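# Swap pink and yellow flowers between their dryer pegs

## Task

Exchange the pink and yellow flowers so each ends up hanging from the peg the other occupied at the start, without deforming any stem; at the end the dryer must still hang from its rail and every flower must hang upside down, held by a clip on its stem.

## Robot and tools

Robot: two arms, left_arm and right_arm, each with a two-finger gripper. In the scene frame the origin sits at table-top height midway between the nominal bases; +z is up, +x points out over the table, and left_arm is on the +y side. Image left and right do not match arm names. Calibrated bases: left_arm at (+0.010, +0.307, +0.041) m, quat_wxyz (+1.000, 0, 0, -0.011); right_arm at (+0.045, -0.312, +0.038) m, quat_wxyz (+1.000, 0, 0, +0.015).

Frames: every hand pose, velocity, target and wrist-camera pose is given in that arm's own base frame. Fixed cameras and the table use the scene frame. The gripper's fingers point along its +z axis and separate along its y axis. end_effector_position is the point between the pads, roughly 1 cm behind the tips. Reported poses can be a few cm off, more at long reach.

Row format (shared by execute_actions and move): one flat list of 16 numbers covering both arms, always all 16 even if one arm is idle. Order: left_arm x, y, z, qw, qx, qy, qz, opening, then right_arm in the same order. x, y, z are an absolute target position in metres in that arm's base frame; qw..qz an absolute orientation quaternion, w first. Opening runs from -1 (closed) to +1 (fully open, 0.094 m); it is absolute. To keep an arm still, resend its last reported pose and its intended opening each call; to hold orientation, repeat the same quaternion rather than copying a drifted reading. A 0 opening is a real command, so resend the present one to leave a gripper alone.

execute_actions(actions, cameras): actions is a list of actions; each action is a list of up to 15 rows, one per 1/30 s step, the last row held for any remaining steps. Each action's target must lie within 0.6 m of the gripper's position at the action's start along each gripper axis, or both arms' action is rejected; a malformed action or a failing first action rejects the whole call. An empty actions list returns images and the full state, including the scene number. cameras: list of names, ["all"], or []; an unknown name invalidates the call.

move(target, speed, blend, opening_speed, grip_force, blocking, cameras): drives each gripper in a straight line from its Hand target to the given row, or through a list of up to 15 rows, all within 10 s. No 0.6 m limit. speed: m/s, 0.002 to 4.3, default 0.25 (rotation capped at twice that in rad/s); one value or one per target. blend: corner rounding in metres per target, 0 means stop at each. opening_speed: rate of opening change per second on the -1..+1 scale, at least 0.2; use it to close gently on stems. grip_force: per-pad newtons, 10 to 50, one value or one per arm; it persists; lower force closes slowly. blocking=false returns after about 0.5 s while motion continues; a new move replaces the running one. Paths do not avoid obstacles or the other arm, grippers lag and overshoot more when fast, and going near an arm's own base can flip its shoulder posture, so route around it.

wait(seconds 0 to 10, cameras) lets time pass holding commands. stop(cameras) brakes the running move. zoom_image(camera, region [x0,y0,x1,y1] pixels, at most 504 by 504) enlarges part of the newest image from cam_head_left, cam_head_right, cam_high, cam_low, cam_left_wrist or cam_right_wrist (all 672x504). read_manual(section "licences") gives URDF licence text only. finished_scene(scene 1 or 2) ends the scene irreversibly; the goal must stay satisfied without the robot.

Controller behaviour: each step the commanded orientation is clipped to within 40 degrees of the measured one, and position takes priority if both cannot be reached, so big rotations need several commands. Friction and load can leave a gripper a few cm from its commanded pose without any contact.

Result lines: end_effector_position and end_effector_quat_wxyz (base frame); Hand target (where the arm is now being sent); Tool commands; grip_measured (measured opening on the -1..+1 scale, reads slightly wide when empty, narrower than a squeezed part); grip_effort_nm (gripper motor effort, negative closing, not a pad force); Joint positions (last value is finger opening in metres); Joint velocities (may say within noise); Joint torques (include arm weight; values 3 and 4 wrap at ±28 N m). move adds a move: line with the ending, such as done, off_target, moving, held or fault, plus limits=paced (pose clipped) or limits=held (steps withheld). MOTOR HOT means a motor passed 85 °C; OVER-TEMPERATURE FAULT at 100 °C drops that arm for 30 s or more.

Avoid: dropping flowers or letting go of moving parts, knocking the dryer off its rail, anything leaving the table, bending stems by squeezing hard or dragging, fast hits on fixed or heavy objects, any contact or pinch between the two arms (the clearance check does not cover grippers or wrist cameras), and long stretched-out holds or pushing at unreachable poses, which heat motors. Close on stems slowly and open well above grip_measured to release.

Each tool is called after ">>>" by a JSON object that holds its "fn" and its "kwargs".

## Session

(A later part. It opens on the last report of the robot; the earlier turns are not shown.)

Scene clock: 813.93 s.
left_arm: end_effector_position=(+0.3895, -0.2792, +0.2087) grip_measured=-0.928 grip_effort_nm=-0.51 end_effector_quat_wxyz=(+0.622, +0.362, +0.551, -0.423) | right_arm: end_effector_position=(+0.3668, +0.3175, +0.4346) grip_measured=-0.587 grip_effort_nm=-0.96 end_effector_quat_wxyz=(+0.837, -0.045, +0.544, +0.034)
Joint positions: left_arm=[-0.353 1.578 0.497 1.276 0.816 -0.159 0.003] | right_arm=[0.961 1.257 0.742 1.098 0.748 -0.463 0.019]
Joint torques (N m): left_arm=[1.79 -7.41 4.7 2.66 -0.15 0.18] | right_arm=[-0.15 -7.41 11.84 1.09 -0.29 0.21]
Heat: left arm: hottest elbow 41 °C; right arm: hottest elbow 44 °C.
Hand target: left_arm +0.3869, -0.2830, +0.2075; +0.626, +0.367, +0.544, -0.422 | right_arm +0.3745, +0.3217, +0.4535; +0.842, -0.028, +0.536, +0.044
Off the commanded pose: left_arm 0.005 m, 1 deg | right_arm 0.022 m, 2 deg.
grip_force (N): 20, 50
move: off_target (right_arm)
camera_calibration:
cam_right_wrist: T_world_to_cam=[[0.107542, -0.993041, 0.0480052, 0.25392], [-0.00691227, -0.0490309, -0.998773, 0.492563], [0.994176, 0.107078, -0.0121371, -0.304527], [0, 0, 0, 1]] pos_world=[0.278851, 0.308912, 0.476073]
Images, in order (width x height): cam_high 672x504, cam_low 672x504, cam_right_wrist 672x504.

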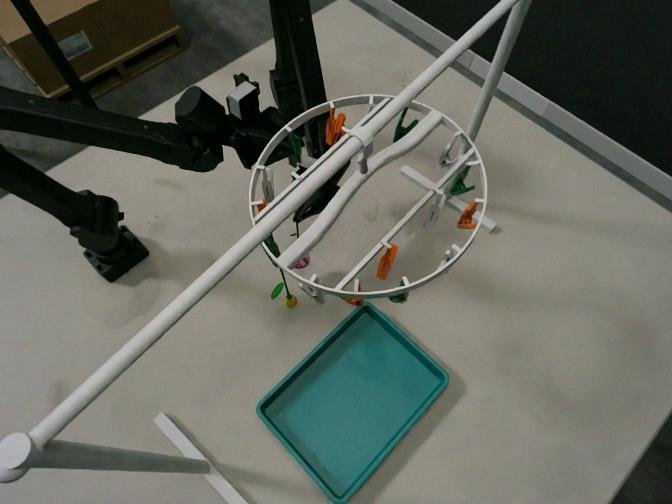

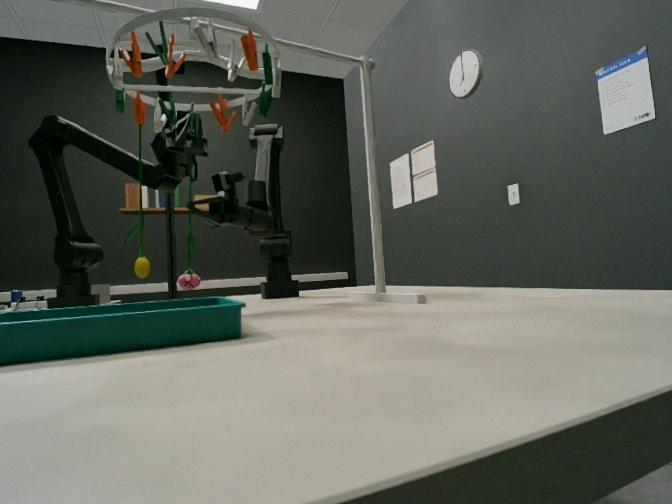

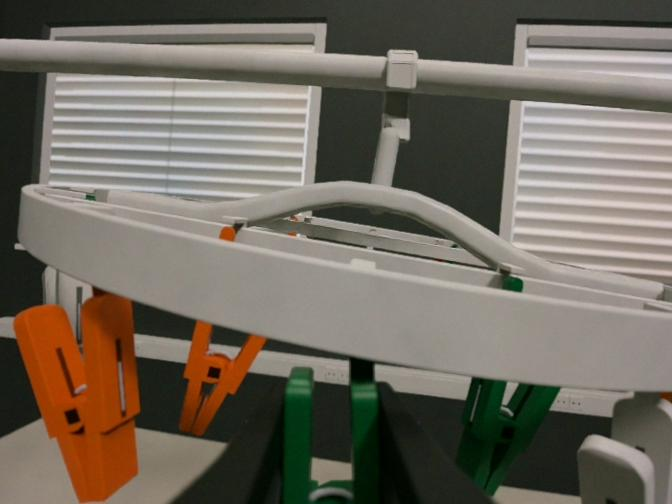

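>>> {"fn": "move", "kwargs": {"target": [0.387, -0.2722, 0.2105, 0.6257, 0.3669, 0.5439, -0.422, -0.96, 0.3755, 0.3225, 0.454, 0.8423, -0.0281, 0.5366, 0.0441, -0.62], "speed": 0.05, "cameras": ["cam_low", "cam_high"]}}

>>> {"fn": "zoom_image", "kwargs": {"camera": "cam_low", "region": [175, 100, 225, 150]}}

>>> {"fn": "zoom_image", "kwargs": {"camera": "cam_high", "region": [275, 120, 325, 190]}}

Scene clock: 823.03 s.
left_arm: end_effector_position=(+0.3859, -0.2765, +0.2051) grip_measured=-0.928 grip_effort_nm=-0.51 end_effector_quat_wxyz=(+0.616, +0.366, +0.552, -0.427) | right_arm: end_effector_position=(+0.3669, +0.3174, +0.4346) grip_measured=-0.590 grip_effort_nm=-1.03 end_effector_quat_wxyz=(+0.837, -0.045, +0.544, +0.034)
Joint positions: left_arm=[-0.345 1.578 0.489 1.276 0.839 -0.159 0.003] | right_arm=[0.96 1.257 0.742 1.098 0.748 -0.463 0.019]
Joint torques (N m): left_arm=[3.25 -8.53 4.62 2.65 0.04 0.08] | right_arm=[-0.09 -7.53 11.82 1.07 -0.3 0.19]
Heat: left arm: hottest elbow 41 °C; right arm: hottest elbow 44 °C.
Hand target: left_arm +0.3869, -0.2722, +0.2104; +0.626, +0.367, +0.544, -0.422 | right_arm +0.3746, +0.3216, +0.4535; +0.842, -0.028, +0.536, +0.044
Off the commanded pose: left_arm 0.007 m, 2 deg | right_arm 0.022 m, 2 deg.
grip_force (N): 20, 50
move: off_target (right_arm)
Images, in order (width x height): cam_high 672x504, cam_low 672x504.

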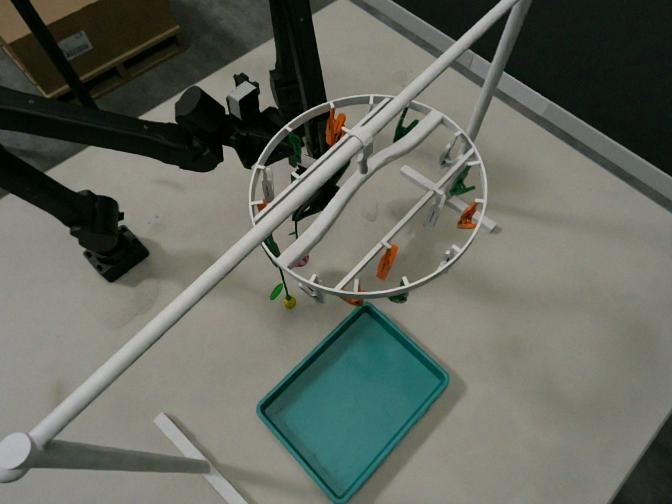

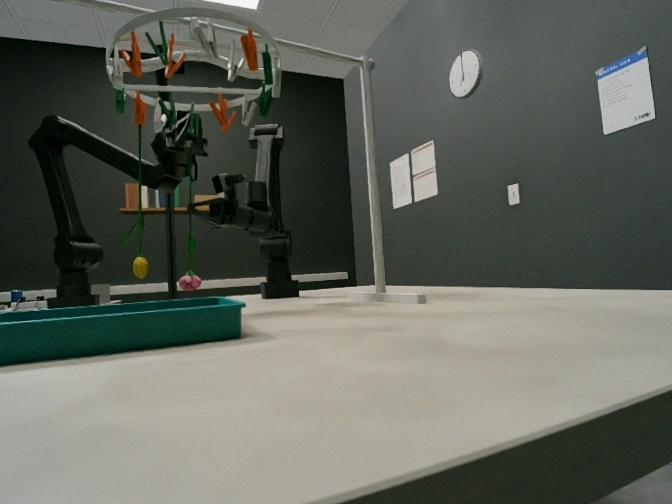

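Scaled by 10.080 from the camera's 672x504 image, which has a finer 960x720 frame.

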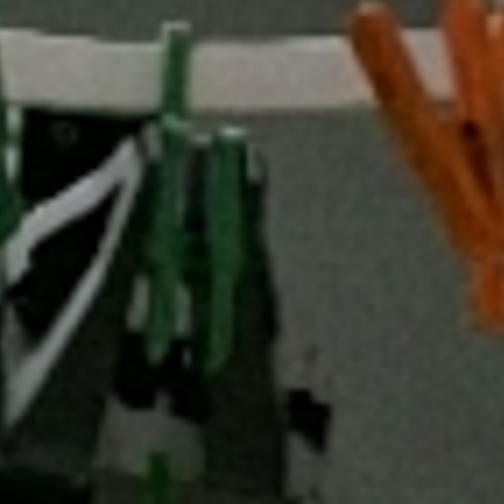

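Scaled by 7.200 from the camera's 672x504 image, which has a finer 960x720 frame.

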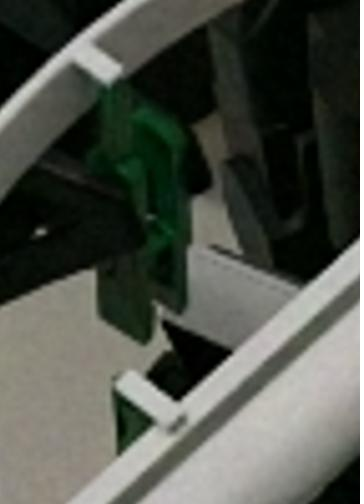

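>>> {"fn": "move", "kwargs": {"target": [0.390, -0.2662, 0.2145, 0.6257, 0.3669, 0.5439, -0.422, -0.96, 0.3755, 0.3225, 0.454, 0.8423, -0.0281, 0.5366, 0.0441, -0.62], "speed": 0.05, "cameras": ["cam_low", "cam_left_wrist"]}}

>>> {"fn": "zoom_image", "kwargs": {"camera": "cam_low", "region": [175, 100, 225, 150]}}

Scene clock: 833.17 s.
left_arm: end_effector_position=(+0.3883, -0.2701, +0.2046) grip_measured=-0.928 grip_effort_nm=-0.51 end_effector_quat_wxyz=(+0.616, +0.367, +0.552, -0.425) | right_arm: end_effector_position=(+0.3669, +0.3174, +0.4346) grip_measured=-0.590 grip_effort_nm=-1.03 end_effector_quat_wxyz=(+0.837, -0.045, +0.544, +0.034)
Joint positions: left_arm=[-0.325 1.578 0.489 1.276 0.858 -0.159 0.003] | right_arm=[0.96 1.257 0.742 1.098 0.748 -0.463 0.019]
Joint torques (N m): left_arm=[3.31 -9.35 4.89 2.19 0.06 0] | right_arm=[0.09 -7.53 11.77 1.11 -0.3 0.18]
Heat: left arm: hottest elbow 41 °C; right arm: hottest elbow 44 °C.
Hand target: left_arm +0.3899, -0.2662, +0.2143; +0.626, +0.367, +0.544, -0.422 | right_arm +0.3746, +0.3216, +0.4535; +0.842, -0.028, +0.536, +0.044
Off the commanded pose: left_arm 0.011 m, 1 deg | right_arm 0.022 m, 2 deg.
grip_force (N): 20, 50
move: off_target (left_arm, right_arm)
camera_calibration:
cam_left_wrist: T_world_to_cam=[[-0.926935, -0.375197, 0.00440482, 0.257629], [-0.119518, 0.284105, -0.951315, 0.355632], [0.355679, -0.882333, -0.308189, -0.221], [0, 0, 0, 1]] pos_world=[0.359914, -0.199371, 0.269073]
Images, in order (width x height): cam_low 672x504, cam_left_wrist 672x504.

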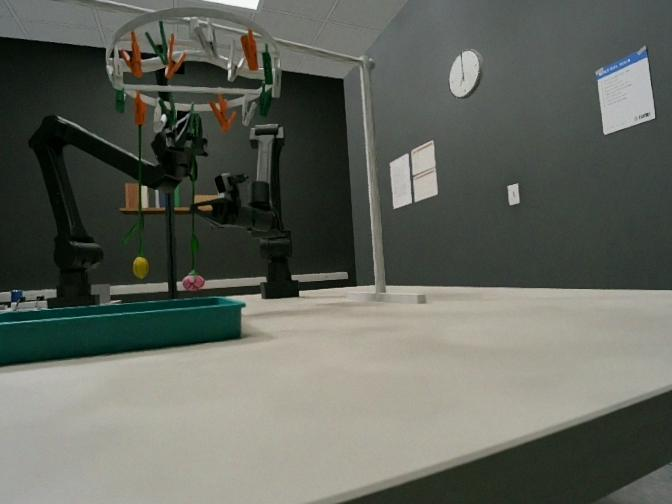

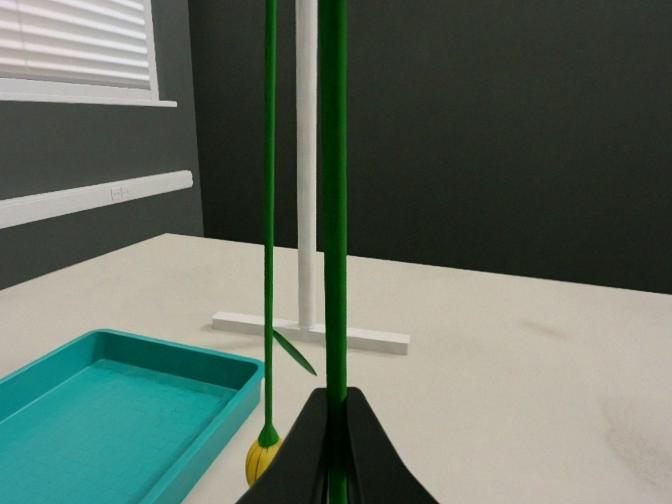

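Scaled by 10.080 from the camera's 672x504 image, which has a finer 960x720 frame.

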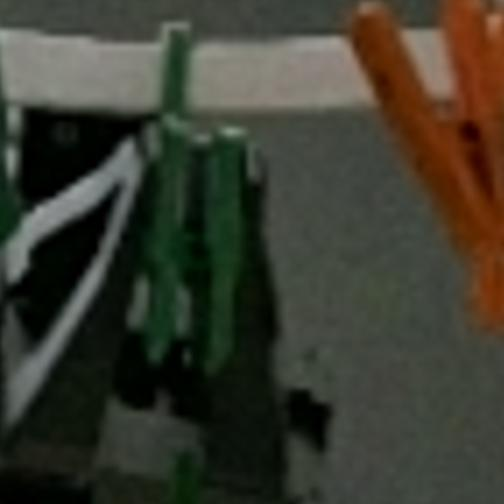

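>>> {"fn": "move", "kwargs": {"target": [0.392, -0.2662, 0.2380, 0.6257, 0.3669, 0.5439, -0.422, -0.96, 0.3755, 0.3225, 0.454, 0.8423, -0.0281, 0.5366, 0.0441, -0.62], "speed": 0.05, "cameras": ["cam_low"]}}

>>> {"fn": "zoom_image", "kwargs": {"camera": "cam_low", "region": [175, 100, 225, 150]}}

Scene clock: 838.77 s.
left_arm: end_effector_position=(+0.3847, -0.2684, +0.2243) grip_measured=-0.928 grip_effort_nm=-0.51 end_effector_quat_wxyz=(+0.616, +0.367, +0.552, -0.425) | right_arm: end_effector_position=(+0.3669, +0.3174, +0.4346) grip_measured=-0.590 grip_effort_nm=-1.03 end_effector_quat_wxyz=(+0.837, -0.045, +0.544, +0.034)
Joint positions: left_arm=[-0.323 1.499 0.489 1.198 0.86 -0.159 0.003] | right_arm=[0.96 1.257 0.742 1.098 0.748 -0.463 0.019]
Joint torques (N m): left_arm=[3.31 -8.88 6.75 1.46 0.06 -0.01] | right_arm=[-0.26 -7.59 11.88 1.07 -0.31 0.19]
Heat: left arm: hottest elbow 41 °C; right arm: hottest elbow 45 °C.
Hand target: left_arm +0.3917, -0.2660, +0.2380; +0.626, +0.367, +0.544, -0.422 | right_arm +0.3746, +0.3216, +0.4535; +0.842, -0.028, +0.536, +0.044
Off the commanded pose: left_arm 0.016 m, 1 deg | right_arm 0.022 m, 2 deg.
grip_force (N): 20, 50
move: off_target (left_arm, right_arm)
Images, in order (width x height): cam_low 672x504.

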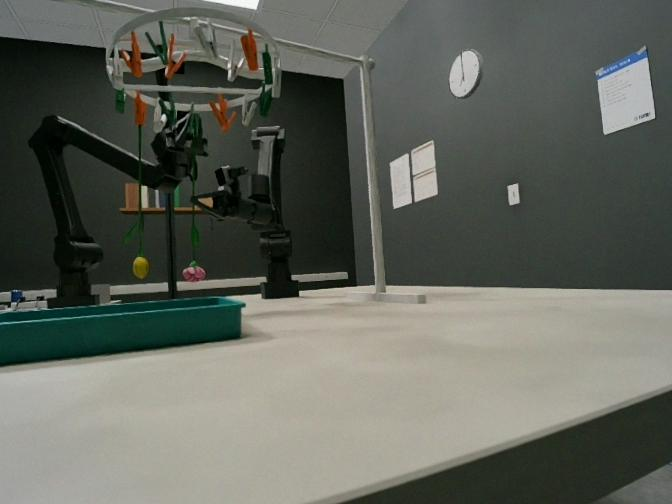

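Scaled by 10.080 from the camera's 672x504 image, which has a finer 960x720 frame.

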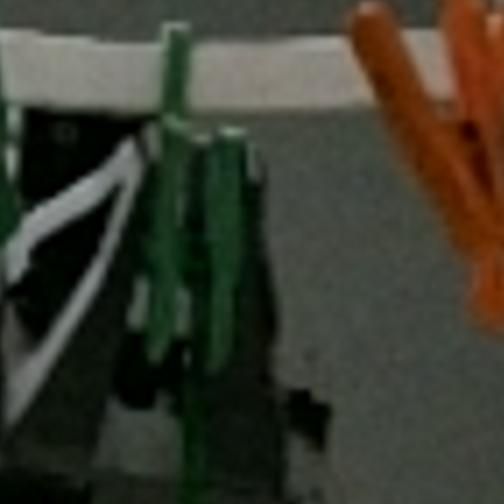

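>>> {"fn": "move", "kwargs": {"target": [0.398, -0.2668, 0.2580, 0.6257, 0.3669, 0.5439, -0.422, -0.96, 0.3755, 0.3225, 0.454, 0.8423, -0.0281, 0.5366, 0.0441, -0.62], "speed": 0.04, "cameras": ["cam_low", "cam_high"]}}

>>> {"fn": "zoom_image", "kwargs": {"camera": "cam_low", "region": [175, 100, 225, 150]}}

>>> {"fn": "zoom_image", "kwargs": {"camera": "cam_high", "region": [275, 120, 325, 190]}}

Scene clock: 842.93 s.
left_arm: end_effector_position=(+0.3857, -0.2672, +0.2362) grip_measured=-0.928 grip_effort_nm=-0.51 end_effector_quat_wxyz=(+0.611, +0.366, +0.558, -0.426) | right_arm: end_effector_position=(+0.3669, +0.3174, +0.4346) grip_measured=-0.590 grip_effort_nm=-1.03 end_effector_quat_wxyz=(+0.837, -0.045, +0.544, +0.034)
Joint positions: left_arm=[-0.319 1.446 0.5 1.117 0.863 -0.159 0.003] | right_arm=[0.96 1.257 0.742 1.098 0.748 -0.463 0.019]
Joint torques (N m): left_arm=[3.37 -8.53 8.53 1.39 0.06 -0.03] | right_arm=[0.03 -7.41 11.85 1.07 -0.31 0.2]
Heat: left arm: hottest elbow 42 °C; right arm: hottest elbow 45 °C.
Hand target: left_arm +0.3971, -0.2663, +0.2582; +0.626, +0.367, +0.544, -0.422 | right_arm +0.3746, +0.3216, +0.4535; +0.842, -0.028, +0.536, +0.044
Off the commanded pose: left_arm 0.025 m, 2 deg | right_arm 0.022 m, 2 deg.
grip_force (N): 20, 50
move: off_target (left_arm, right_arm)
Images, in order (width x height): cam_high 672x504, cam_low 672x504.

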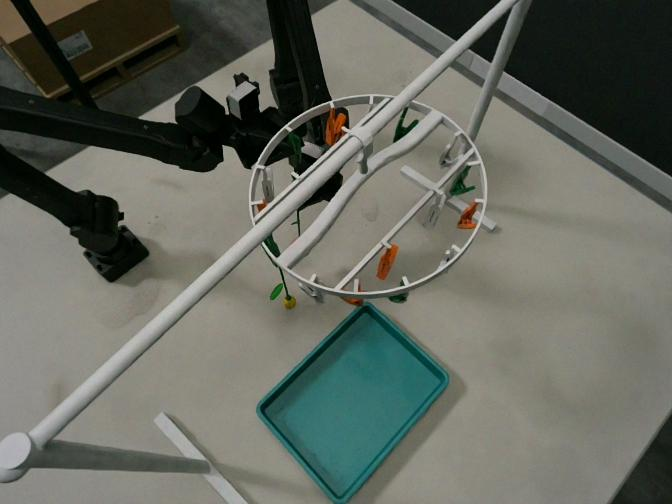

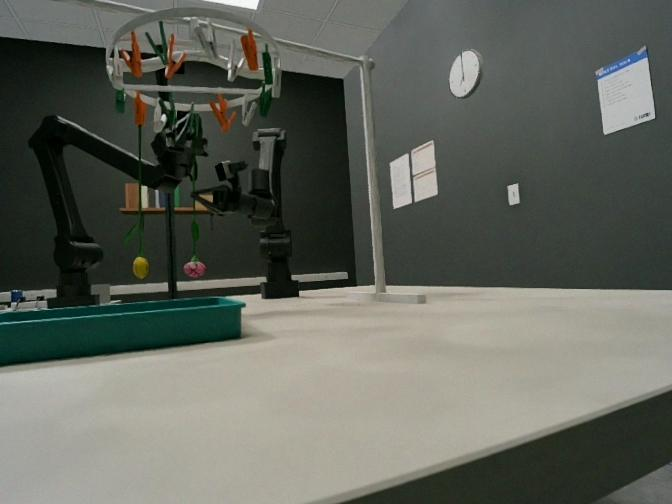

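Scaled by 10.080 from the camera's 672x504 image, which has a finer 960x720 frame.

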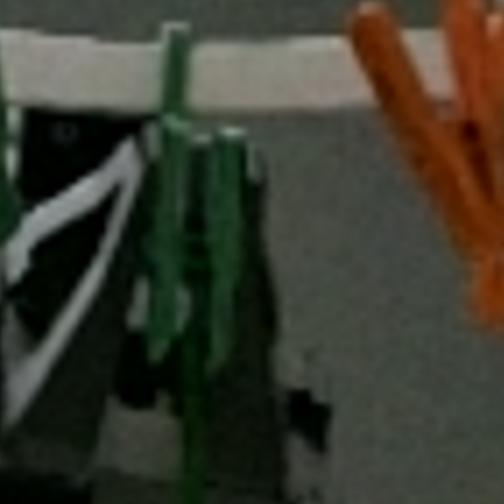

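Scaled by 7.200 from the camera's 672x504 image, which has a finer 960x720 frame.

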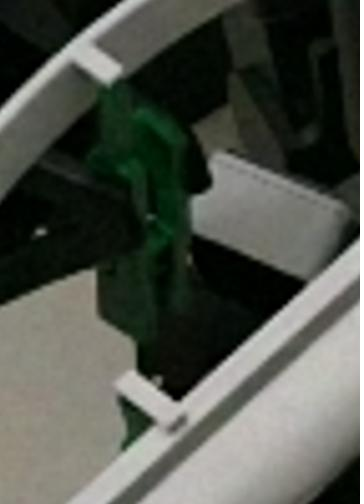

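>>> {"fn": "zoom_image", "kwargs": {"camera": "cam_high", "region": [285, 140, 310, 175]}}

>>> {"fn": "zoom_image", "kwargs": {"camera": "cam_low", "region": [185, 120, 205, 150]}}

Scaled by 14.400 from the camera's 672x504 image, which has a finer 960x720 frame.

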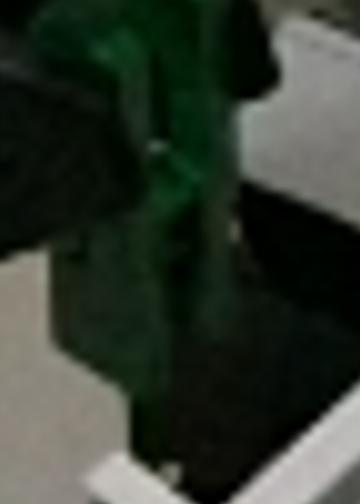

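Scaled by 16.800 from the camera's 672x504 image, which has a finer 960x720 frame.

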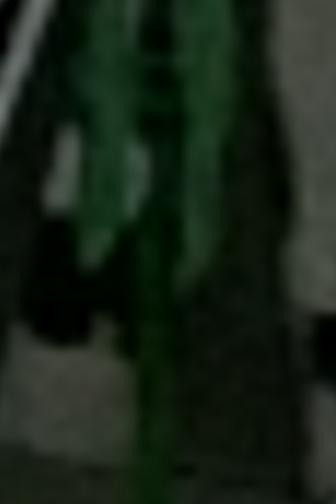

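>>> {"fn": "move", "kwargs": {"target": [[0.399, -0.2668, 0.2620, 0.6257, 0.3669, 0.5439, -0.422, -0.96, 0.3755, 0.3225, 0.454, 0.8423, -0.0281, 0.5366, 0.0441, -0.62], [0.399, -0.2668, 0.2620, 0.6257, 0.3669, 0.5439, -0.422, -0.96, 0.3755, 0.3225, 0.454, 0.8423, -0.0281, 0.5366, 0.0441, -0.1]], "speed": 0.04, "opening_speed": 0.35, "cameras": ["cam_low", "cam_high", "cam_right_wrist", "cam_left_wrist"]}}

>>> {"fn": "zoom_image", "kwargs": {"camera": "cam_low", "region": [175, 100, 225, 150]}}

>>> {"fn": "zoom_image", "kwargs": {"camera": "cam_right_wrist", "region": [160, 304, 500, 504]}}

Scene clock: 851.40 s.
left_arm: end_effector_position=(+0.3866, -0.2672, +0.2389) grip_measured=-0.928 grip_effort_nm=-0.51 end_effector_quat_wxyz=(+0.610, +0.366, +0.559, -0.427) | right_arm: end_effector_position=(+0.3669, +0.3174, +0.4346) grip_measured=-0.102 grip_effort_nm=0.08 end_effector_quat_wxyz=(+0.837, -0.044, +0.544, +0.034)
Joint positions: left_arm=[-0.318 1.438 0.504 1.1 0.865 -0.159 0.003] | right_arm=[0.96 1.257 0.742 1.098 0.748 -0.463 0.042]
Joint torques (N m): left_arm=[3.31 -8.59 8.7 1.42 0.06 -0.03] | right_arm=[0.15 -7.41 11.84 1.1 -0.29 0.19]
Heat: left arm: hottest elbow 43 °C; right arm: hottest elbow 45 °C.
Hand target: left_arm +0.3980, -0.2663, +0.2620; +0.626, +0.367, +0.544, -0.422 | right_arm +0.3746, +0.3216, +0.4535; +0.842, -0.028, +0.536, +0.044
Off the commanded pose: left_arm 0.026 m, 3 deg | right_arm 0.022 m, 2 deg.
grip_force (N): 20, 50
move: off_target (left_arm, right_arm); target 2's new opening was sent with right_arm's hand 0.022 m and 2 deg from that target
camera_calibration:
cam_left_wrist: T_world_to_cam=[[-0.926856, -0.374991, 0.0178868, 0.253725], [-0.135946, 0.290841, -0.947064, 0.394335], [0.349938, -0.880223, -0.320547, -0.201568], [0, 0, 0, 1]] pos_world=[0.359311, -0.196969, 0.304311]
cam_right_wrist: T_world_to_cam=[[0.107437, -0.993086, 0.0473019, 0.254177], [-0.00698367, -0.0483299, -0.998807, 0.492378], [0.994187, 0.106978, -0.0121278, -0.304692], [0, 0, 0, 1]] pos_world=[0.279051, 0.308812, 0.476072]
Images, in order (width x height): cam_high 672x504, cam_low 672x504, cam_left_wrist 672x504, cam_right_wrist 672x504.

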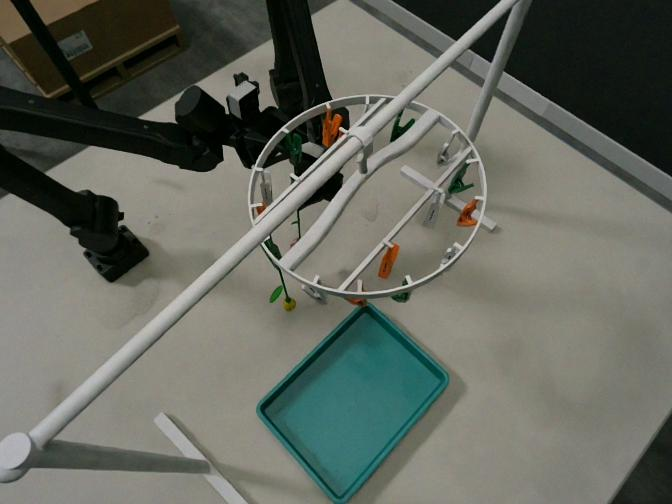

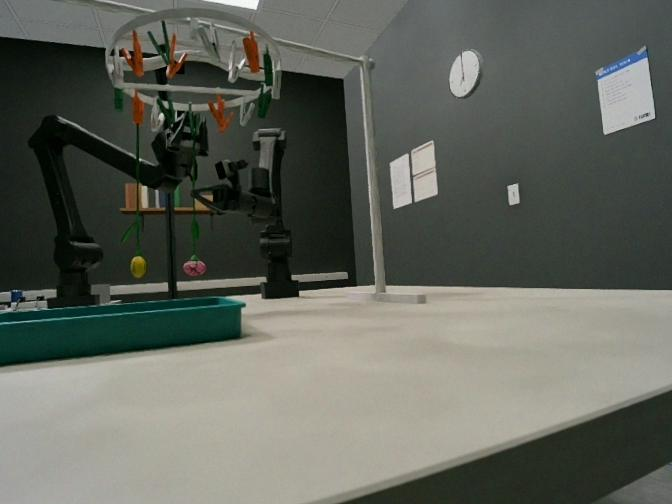

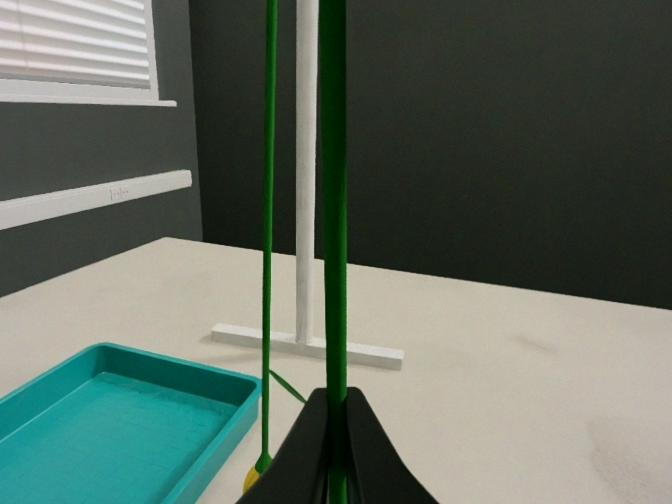

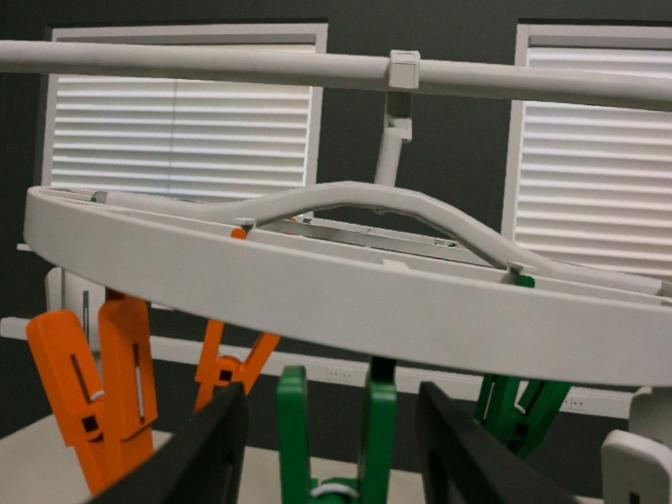

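Scaled by 10.080 from the camera's 672x504 image, which has a finer 960x720 frame.

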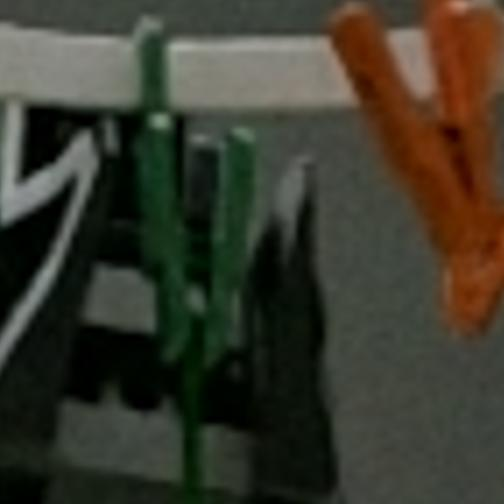

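Scaled by 1.482 from the camera's 672x504 image, which has a finer 960x720 frame.

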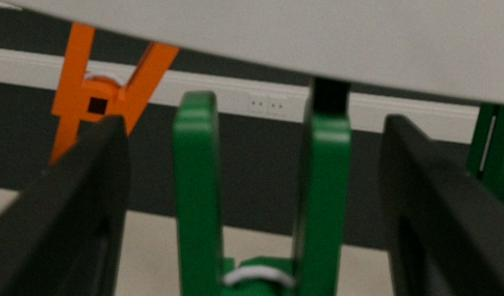

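>>> {"fn": "move", "kwargs": {"target": [[0.399, -0.2668, 0.2620, 0.6257, 0.3669, 0.5439, -0.422, 0.1, 0.3755, 0.3225, 0.454, 0.8423, -0.0281, 0.5366, 0.0441, 0.3], [0.365, -0.187, 0.2520, 0.6257, 0.3669, 0.5439, -0.422, 0.1, 0.275, 0.305, 0.44, 0.8423, -0.0281, 0.5366, 0.0441, 0.3]], "speed": 0.12, "opening_speed": 0.7, "cameras": ["all"]}}

>>> {"fn": "zoom_image", "kwargs": {"camera": "cam_low", "region": [120, 60, 300, 290]}}

>>> {"fn": "zoom_image", "kwargs": {"camera": "cam_head_left", "region": [180, 0, 360, 190]}}

Scene clock: 861.20 s.
left_arm: end_effector_position=(+0.3661, -0.1907, +0.2455) grip_measured=+0.098 grip_effort_nm=0.05 end_effector_quat_wxyz=(+0.618, +0.366, +0.550, -0.425) | right_arm: end_effector_position=(+0.2790, +0.3049, +0.4444) grip_measured=+0.299 grip_effort_nm=0.08 end_effector_quat_wxyz=(+0.842, -0.022, +0.536, +0.048)
Joint positions: left_arm=[-0.099 1.363 0.412 1.221 1.076 -0.253 0.052] | right_arm=[1.173 1.144 0.64 1.282 0.923 -0.649 0.061]
Joint torques (N m): left_arm=[3.31 -6.95 5.41 2.36 0 -0.06] | right_arm=[1.32 -6.18 6.83 1.59 -0.28 -0.13]
Heat: left arm: hottest elbow 44 °C; right arm: hottest elbow 45 °C.
Hand target: left_arm +0.3651, -0.1871, +0.2520; +0.626, +0.367, +0.544, -0.422 | right_arm +0.2751, +0.3050, +0.4401; +0.842, -0.028, +0.537, +0.044
Off the commanded pose: left_arm 0.008 m, 1 deg | right_arm 0.006 m, 1 deg.
grip_force (N): 20, 50
move: done
camera_calibration:
cam_left_wrist: T_world_to_cam=[[-0.926598, -0.376046, 0.00229321, 0.266842], [-0.116003, 0.280027, -0.952958, 0.36764], [0.357714, -0.883275, -0.303095, -0.13254], [0, 0, 0, 1]] pos_world=[0.337314, -0.119673, 0.309561]
cam_right_wrist: T_world_to_cam=[[0.105411, -0.994419, -0.0044243, 0.274715], [0.00854533, 0.00535473, -0.999949, 0.480697], [0.994392, 0.105368, 0.00906209, -0.22477], [0, 0, 0, 1]] pos_world=[0.190444, 0.294292, 0.483925]

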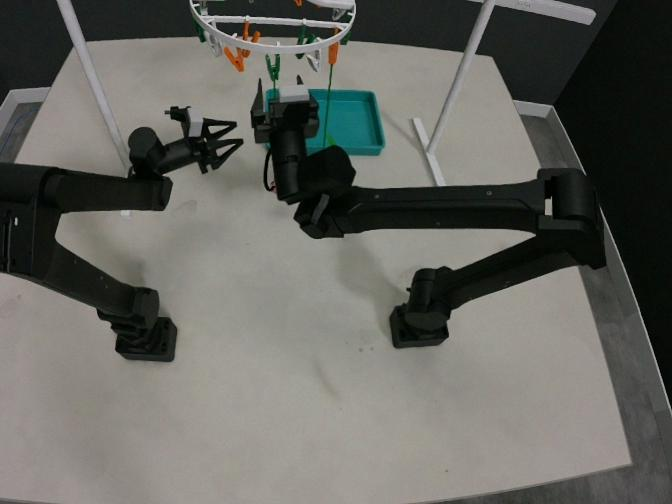

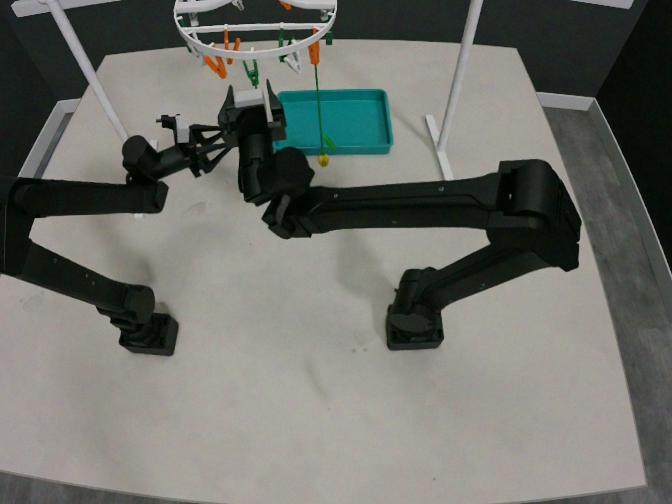

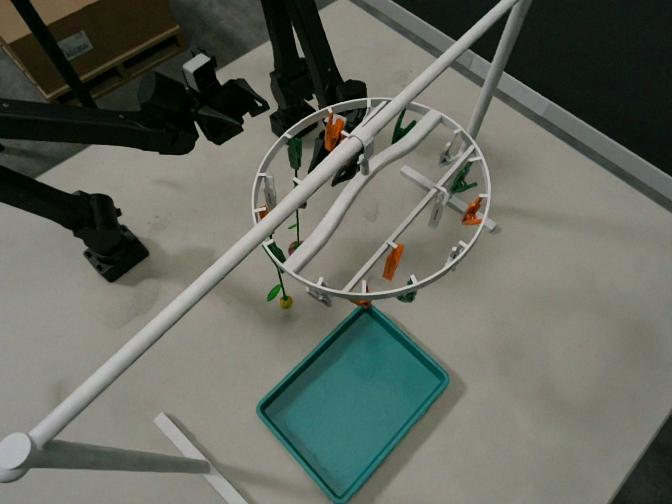

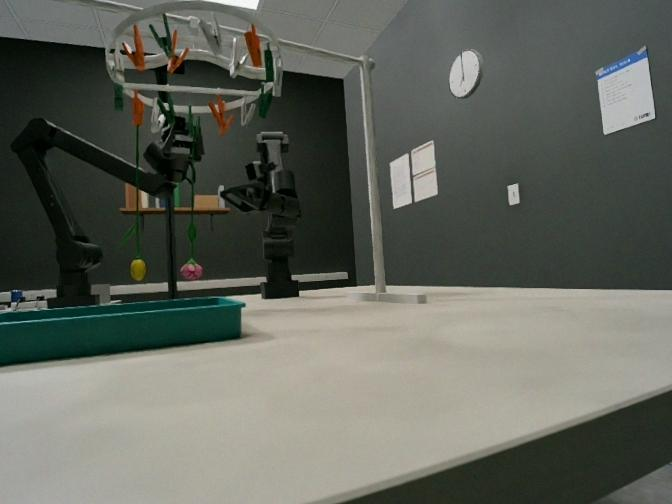

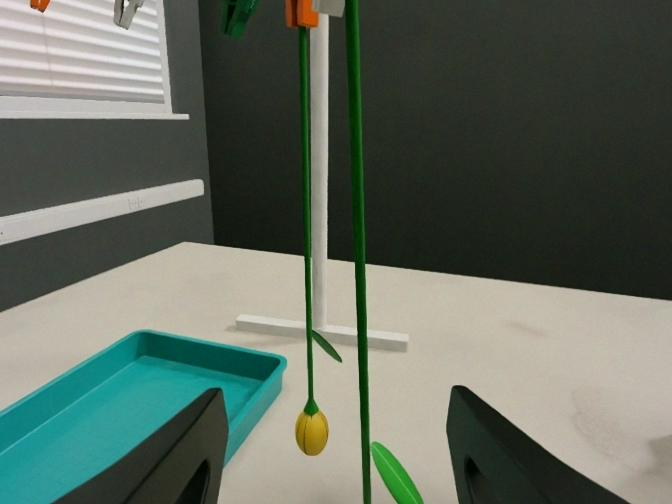

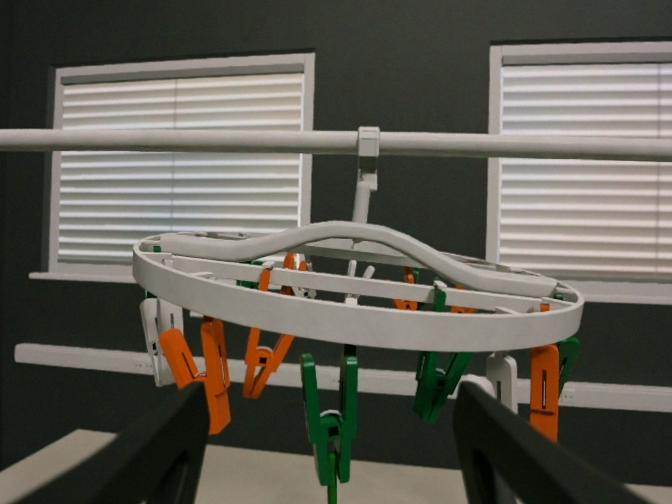

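Scaled by 2.191 from the camera's 672x504 image, which has a finer 960x720 frame.

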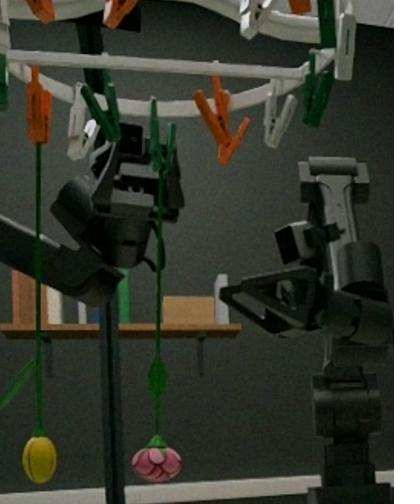

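Scaled by 2.653 from the camera's 672x504 image, which has a finer 960x720 frame.

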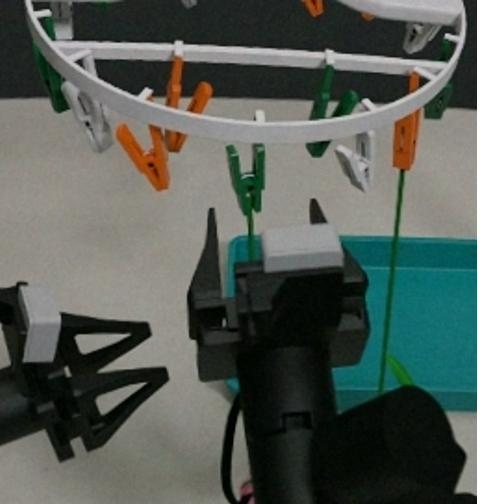

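>>> {"fn": "move", "kwargs": {"target": [[0.305, -0.225, 0.25, 0.7092, 0.2244, 0.6165, -0.2581, 0.1, 0.33, 0.20, 0.43, 0.7813, -0.1725, 0.5470, 0.2463, 0.2], [0.315, -0.37, 0.25, 0.7540, 0.0286, 0.6555, -0.0329, 0.1, 0.378, 0.117, 0.41, 0.6871, -0.3044, 0.5272, 0.3967, 0.2]], "speed": 0.3, "blend": [0.04, 0], "cameras": ["cam_left_wrist", "cam_right_wrist", "cam_head_left", "cam_high"]}}

>>> {"fn": "zoom_image", "kwargs": {"camera": "cam_right_wrist", "region": [200, 200, 480, 440]}}

Scene clock: 897.13 s.
left_arm: end_effector_position=(+0.3114, -0.3577, +0.2388) grip_measured=+0.098 grip_effort_nm=0.05 end_effector_quat_wxyz=(+0.748, +0.039, +0.663, -0.023) | right_arm: end_effector_position=(+0.3687, +0.1206, +0.3860) grip_measured=+0.201 grip_effort_nm=-0.08 end_effector_quat_wxyz=(+0.675, -0.298, +0.542, +0.403)
Joint positions: left_arm=[-1.183 1.536 0.582 1.208 -1.078 0.253 0.052] | right_arm=[-0.087 1.025 0.532 1.009 -1.072 0.497 0.056]
Joint torques (N m): left_arm=[2.26 -7.3 8.31 2.37 0.09 0.19] | right_arm=[0.09 -3.14 12 1.88 0.23 0.2]
Heat: left arm: hottest elbow 43 °C; right arm: hottest elbow 45 °C.
Hand target: left_arm +0.3146, -0.3693, +0.2499; +0.754, +0.029, +0.656, -0.033 | right_arm +0.3765, +0.1169, +0.4094; +0.687, -0.305, +0.528, +0.396
Off the commanded pose: left_arm 0.017 m, 2 deg | right_arm 0.026 m, 2 deg.
grip_force (N): 20, 50
move: off_target (left_arm, right_arm)
camera_calibration:
cam_left_wrist: T_world_to_cam=[[-0.0804723, -0.995915, -0.0409572, -0.321458], [-0.30564, 0.0637658, -0.950009, 0.382681], [0.94874, -0.0639313, -0.309523, -0.15201], [0, 0, 0, 1]] pos_world=[0.235312, -0.354265, 0.303334]
cam_right_wrist: T_world_to_cam=[[0.868604, -0.494932, -0.0238627, -0.252371], [-0.113977, -0.152698, -0.981678, 0.479716], [0.48222, 0.85541, -0.189045, -0.11919], [0, 0, 0, 1]] pos_world=[0.331363, 0.0503013, 0.442372]
Images, in order (width x height): cam_head_left 672x504, cam_high 672x504, cam_left_wrist 672x504, cam_right_wrist 672x504.

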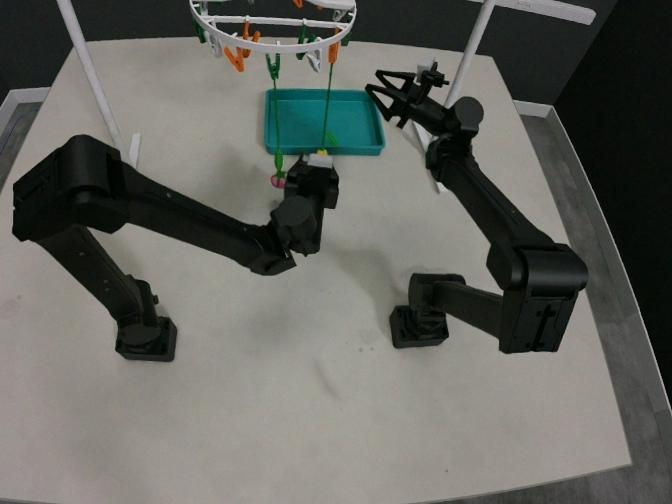

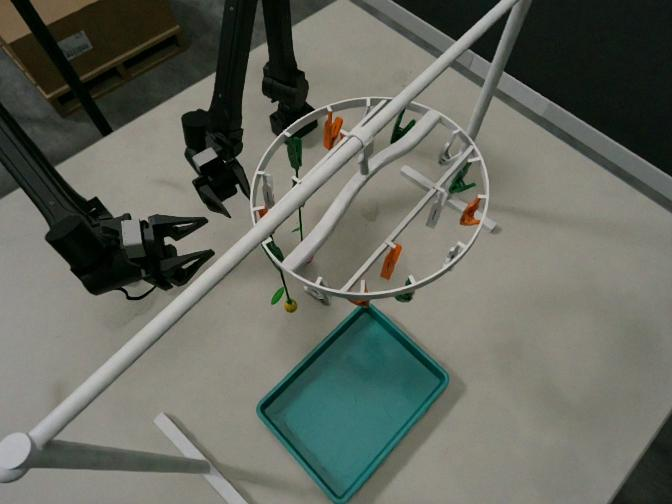

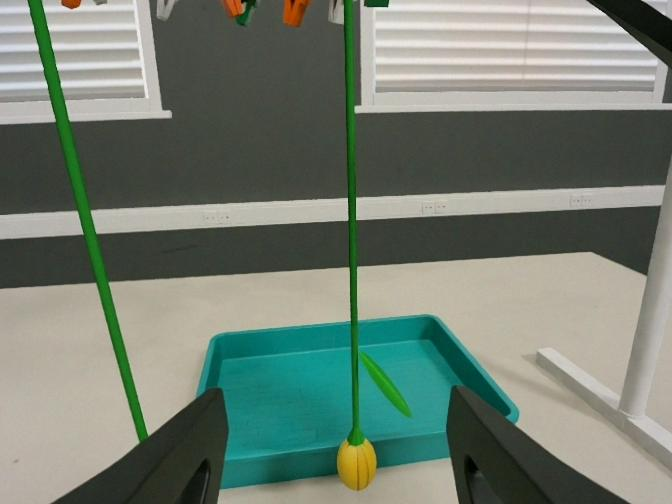

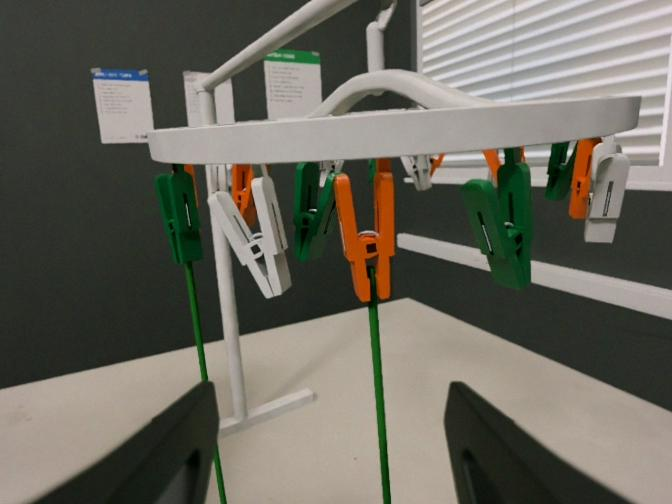

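Scaled by 1.800 from the camera's 672x504 image, which has a finer 960x720 frame.

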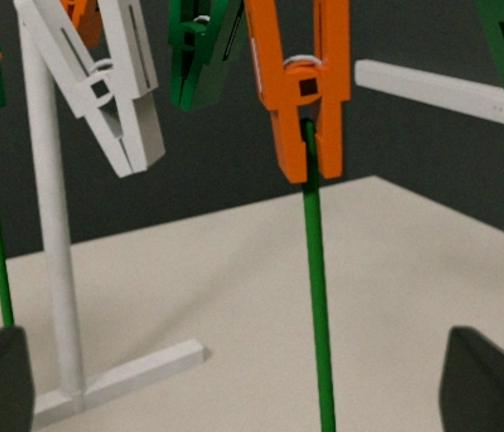

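>>> {"fn": "move", "kwargs": {"target": [0.428, -0.386, 0.262, 0.7540, 0.0286, 0.6555, -0.0329, 0.1, 0.432, 0.182, 0.444, 0.7113, -0.2887, 0.4532, 0.4532, -0.19], "speed": 0.15, "cameras": ["cam_left_wrist", "cam_right_wrist", "cam_head_left"]}}

>>> {"fn": "zoom_image", "kwargs": {"camera": "cam_right_wrist", "region": [200, 264, 480, 504]}}

Scene clock: 936.50 s.
left_arm: end_effector_position=(+0.4172, -0.3765, +0.2531) grip_measured=+0.098 grip_effort_nm=0.05 end_effector_quat_wxyz=(+0.750, +0.039, +0.659, -0.026) | right_arm: end_effector_position=(+0.4258, +0.1769, +0.4228) grip_measured=-0.189 grip_effort_nm=-0.08 end_effector_quat_wxyz=(+0.704, -0.281, +0.472, +0.450)
Joint positions: left_arm=[-0.972 1.631 0.777 1.053 -0.869 0.178 0.052] | right_arm=[0.097 1.274 0.707 1.249 -0.89 0.593 0.038]
Joint torques (N m): left_arm=[3.02 -9.41 9.39 1.36 0.23 -0.08] | right_arm=[1.38 -7.3 11.45 1.7 0.4 0.17]
Heat: left arm: hottest elbow 44 °C; right arm: hottest elbow 52 °C.
Hand target: left_arm +0.4273, -0.3854, +0.2622; +0.754, +0.029, +0.655, -0.033 | right_arm +0.4309, +0.1815, +0.4434; +0.711, -0.289, +0.453, +0.453
Off the commanded pose: left_arm 0.017 m, 2 deg | right_arm 0.023 m, 2 deg.
grip_force (N): 20, 50
move: off_target (left_arm, right_arm)
camera_calibration:
cam_left_wrist: T_world_to_cam=[[-0.0826626, -0.995867, -0.0376298, -0.330944], [-0.297575, 0.0607017, -0.952767, 0.42599], [0.951113, -0.0675605, -0.301363, -0.253498], [0, 0, 0, 1]] pos_world=[0.340512, -0.372561, 0.317021]
cam_right_wrist: T_world_to_cam=[[0.900087, -0.435342, -0.0179194, -0.299766], [-0.0249527, -0.0104441, -0.999634, 0.475442], [0.434995, 0.900205, -0.0202636, -0.247042], [0, 0, 0, 1]] pos_world=[0.389142, 0.0968535, 0.46489]
Images, in order (width x height): cam_head_left 672x504, cam_left_wrist 672x504, cam_right_wrist 672x504.

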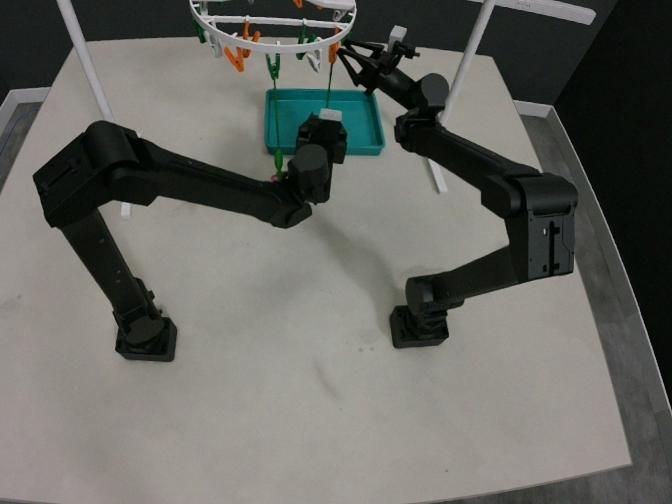

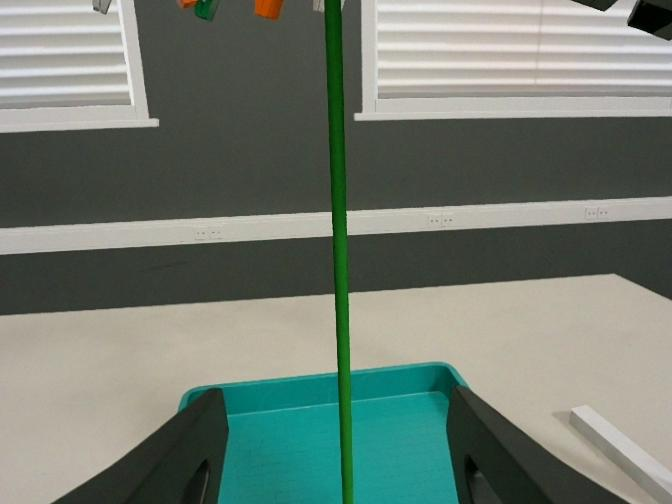

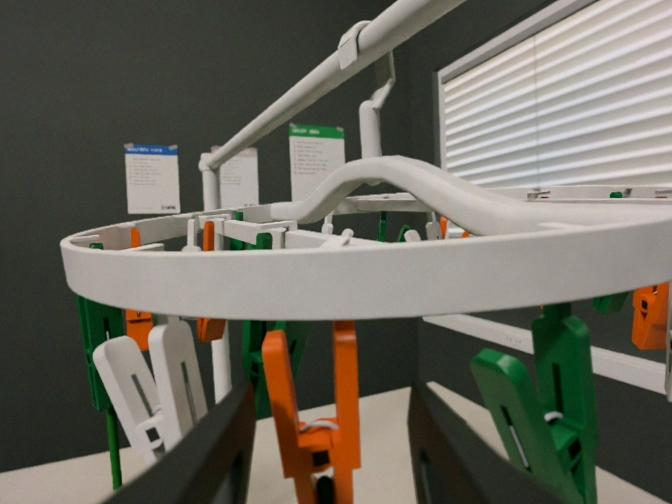

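Scaled by 1.800 from the camera's 672x504 image, which has a finer 960x720 frame.

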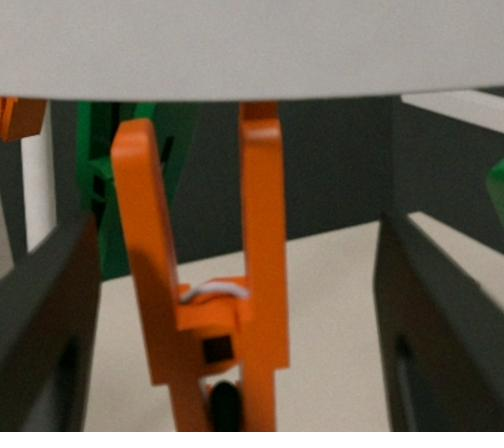

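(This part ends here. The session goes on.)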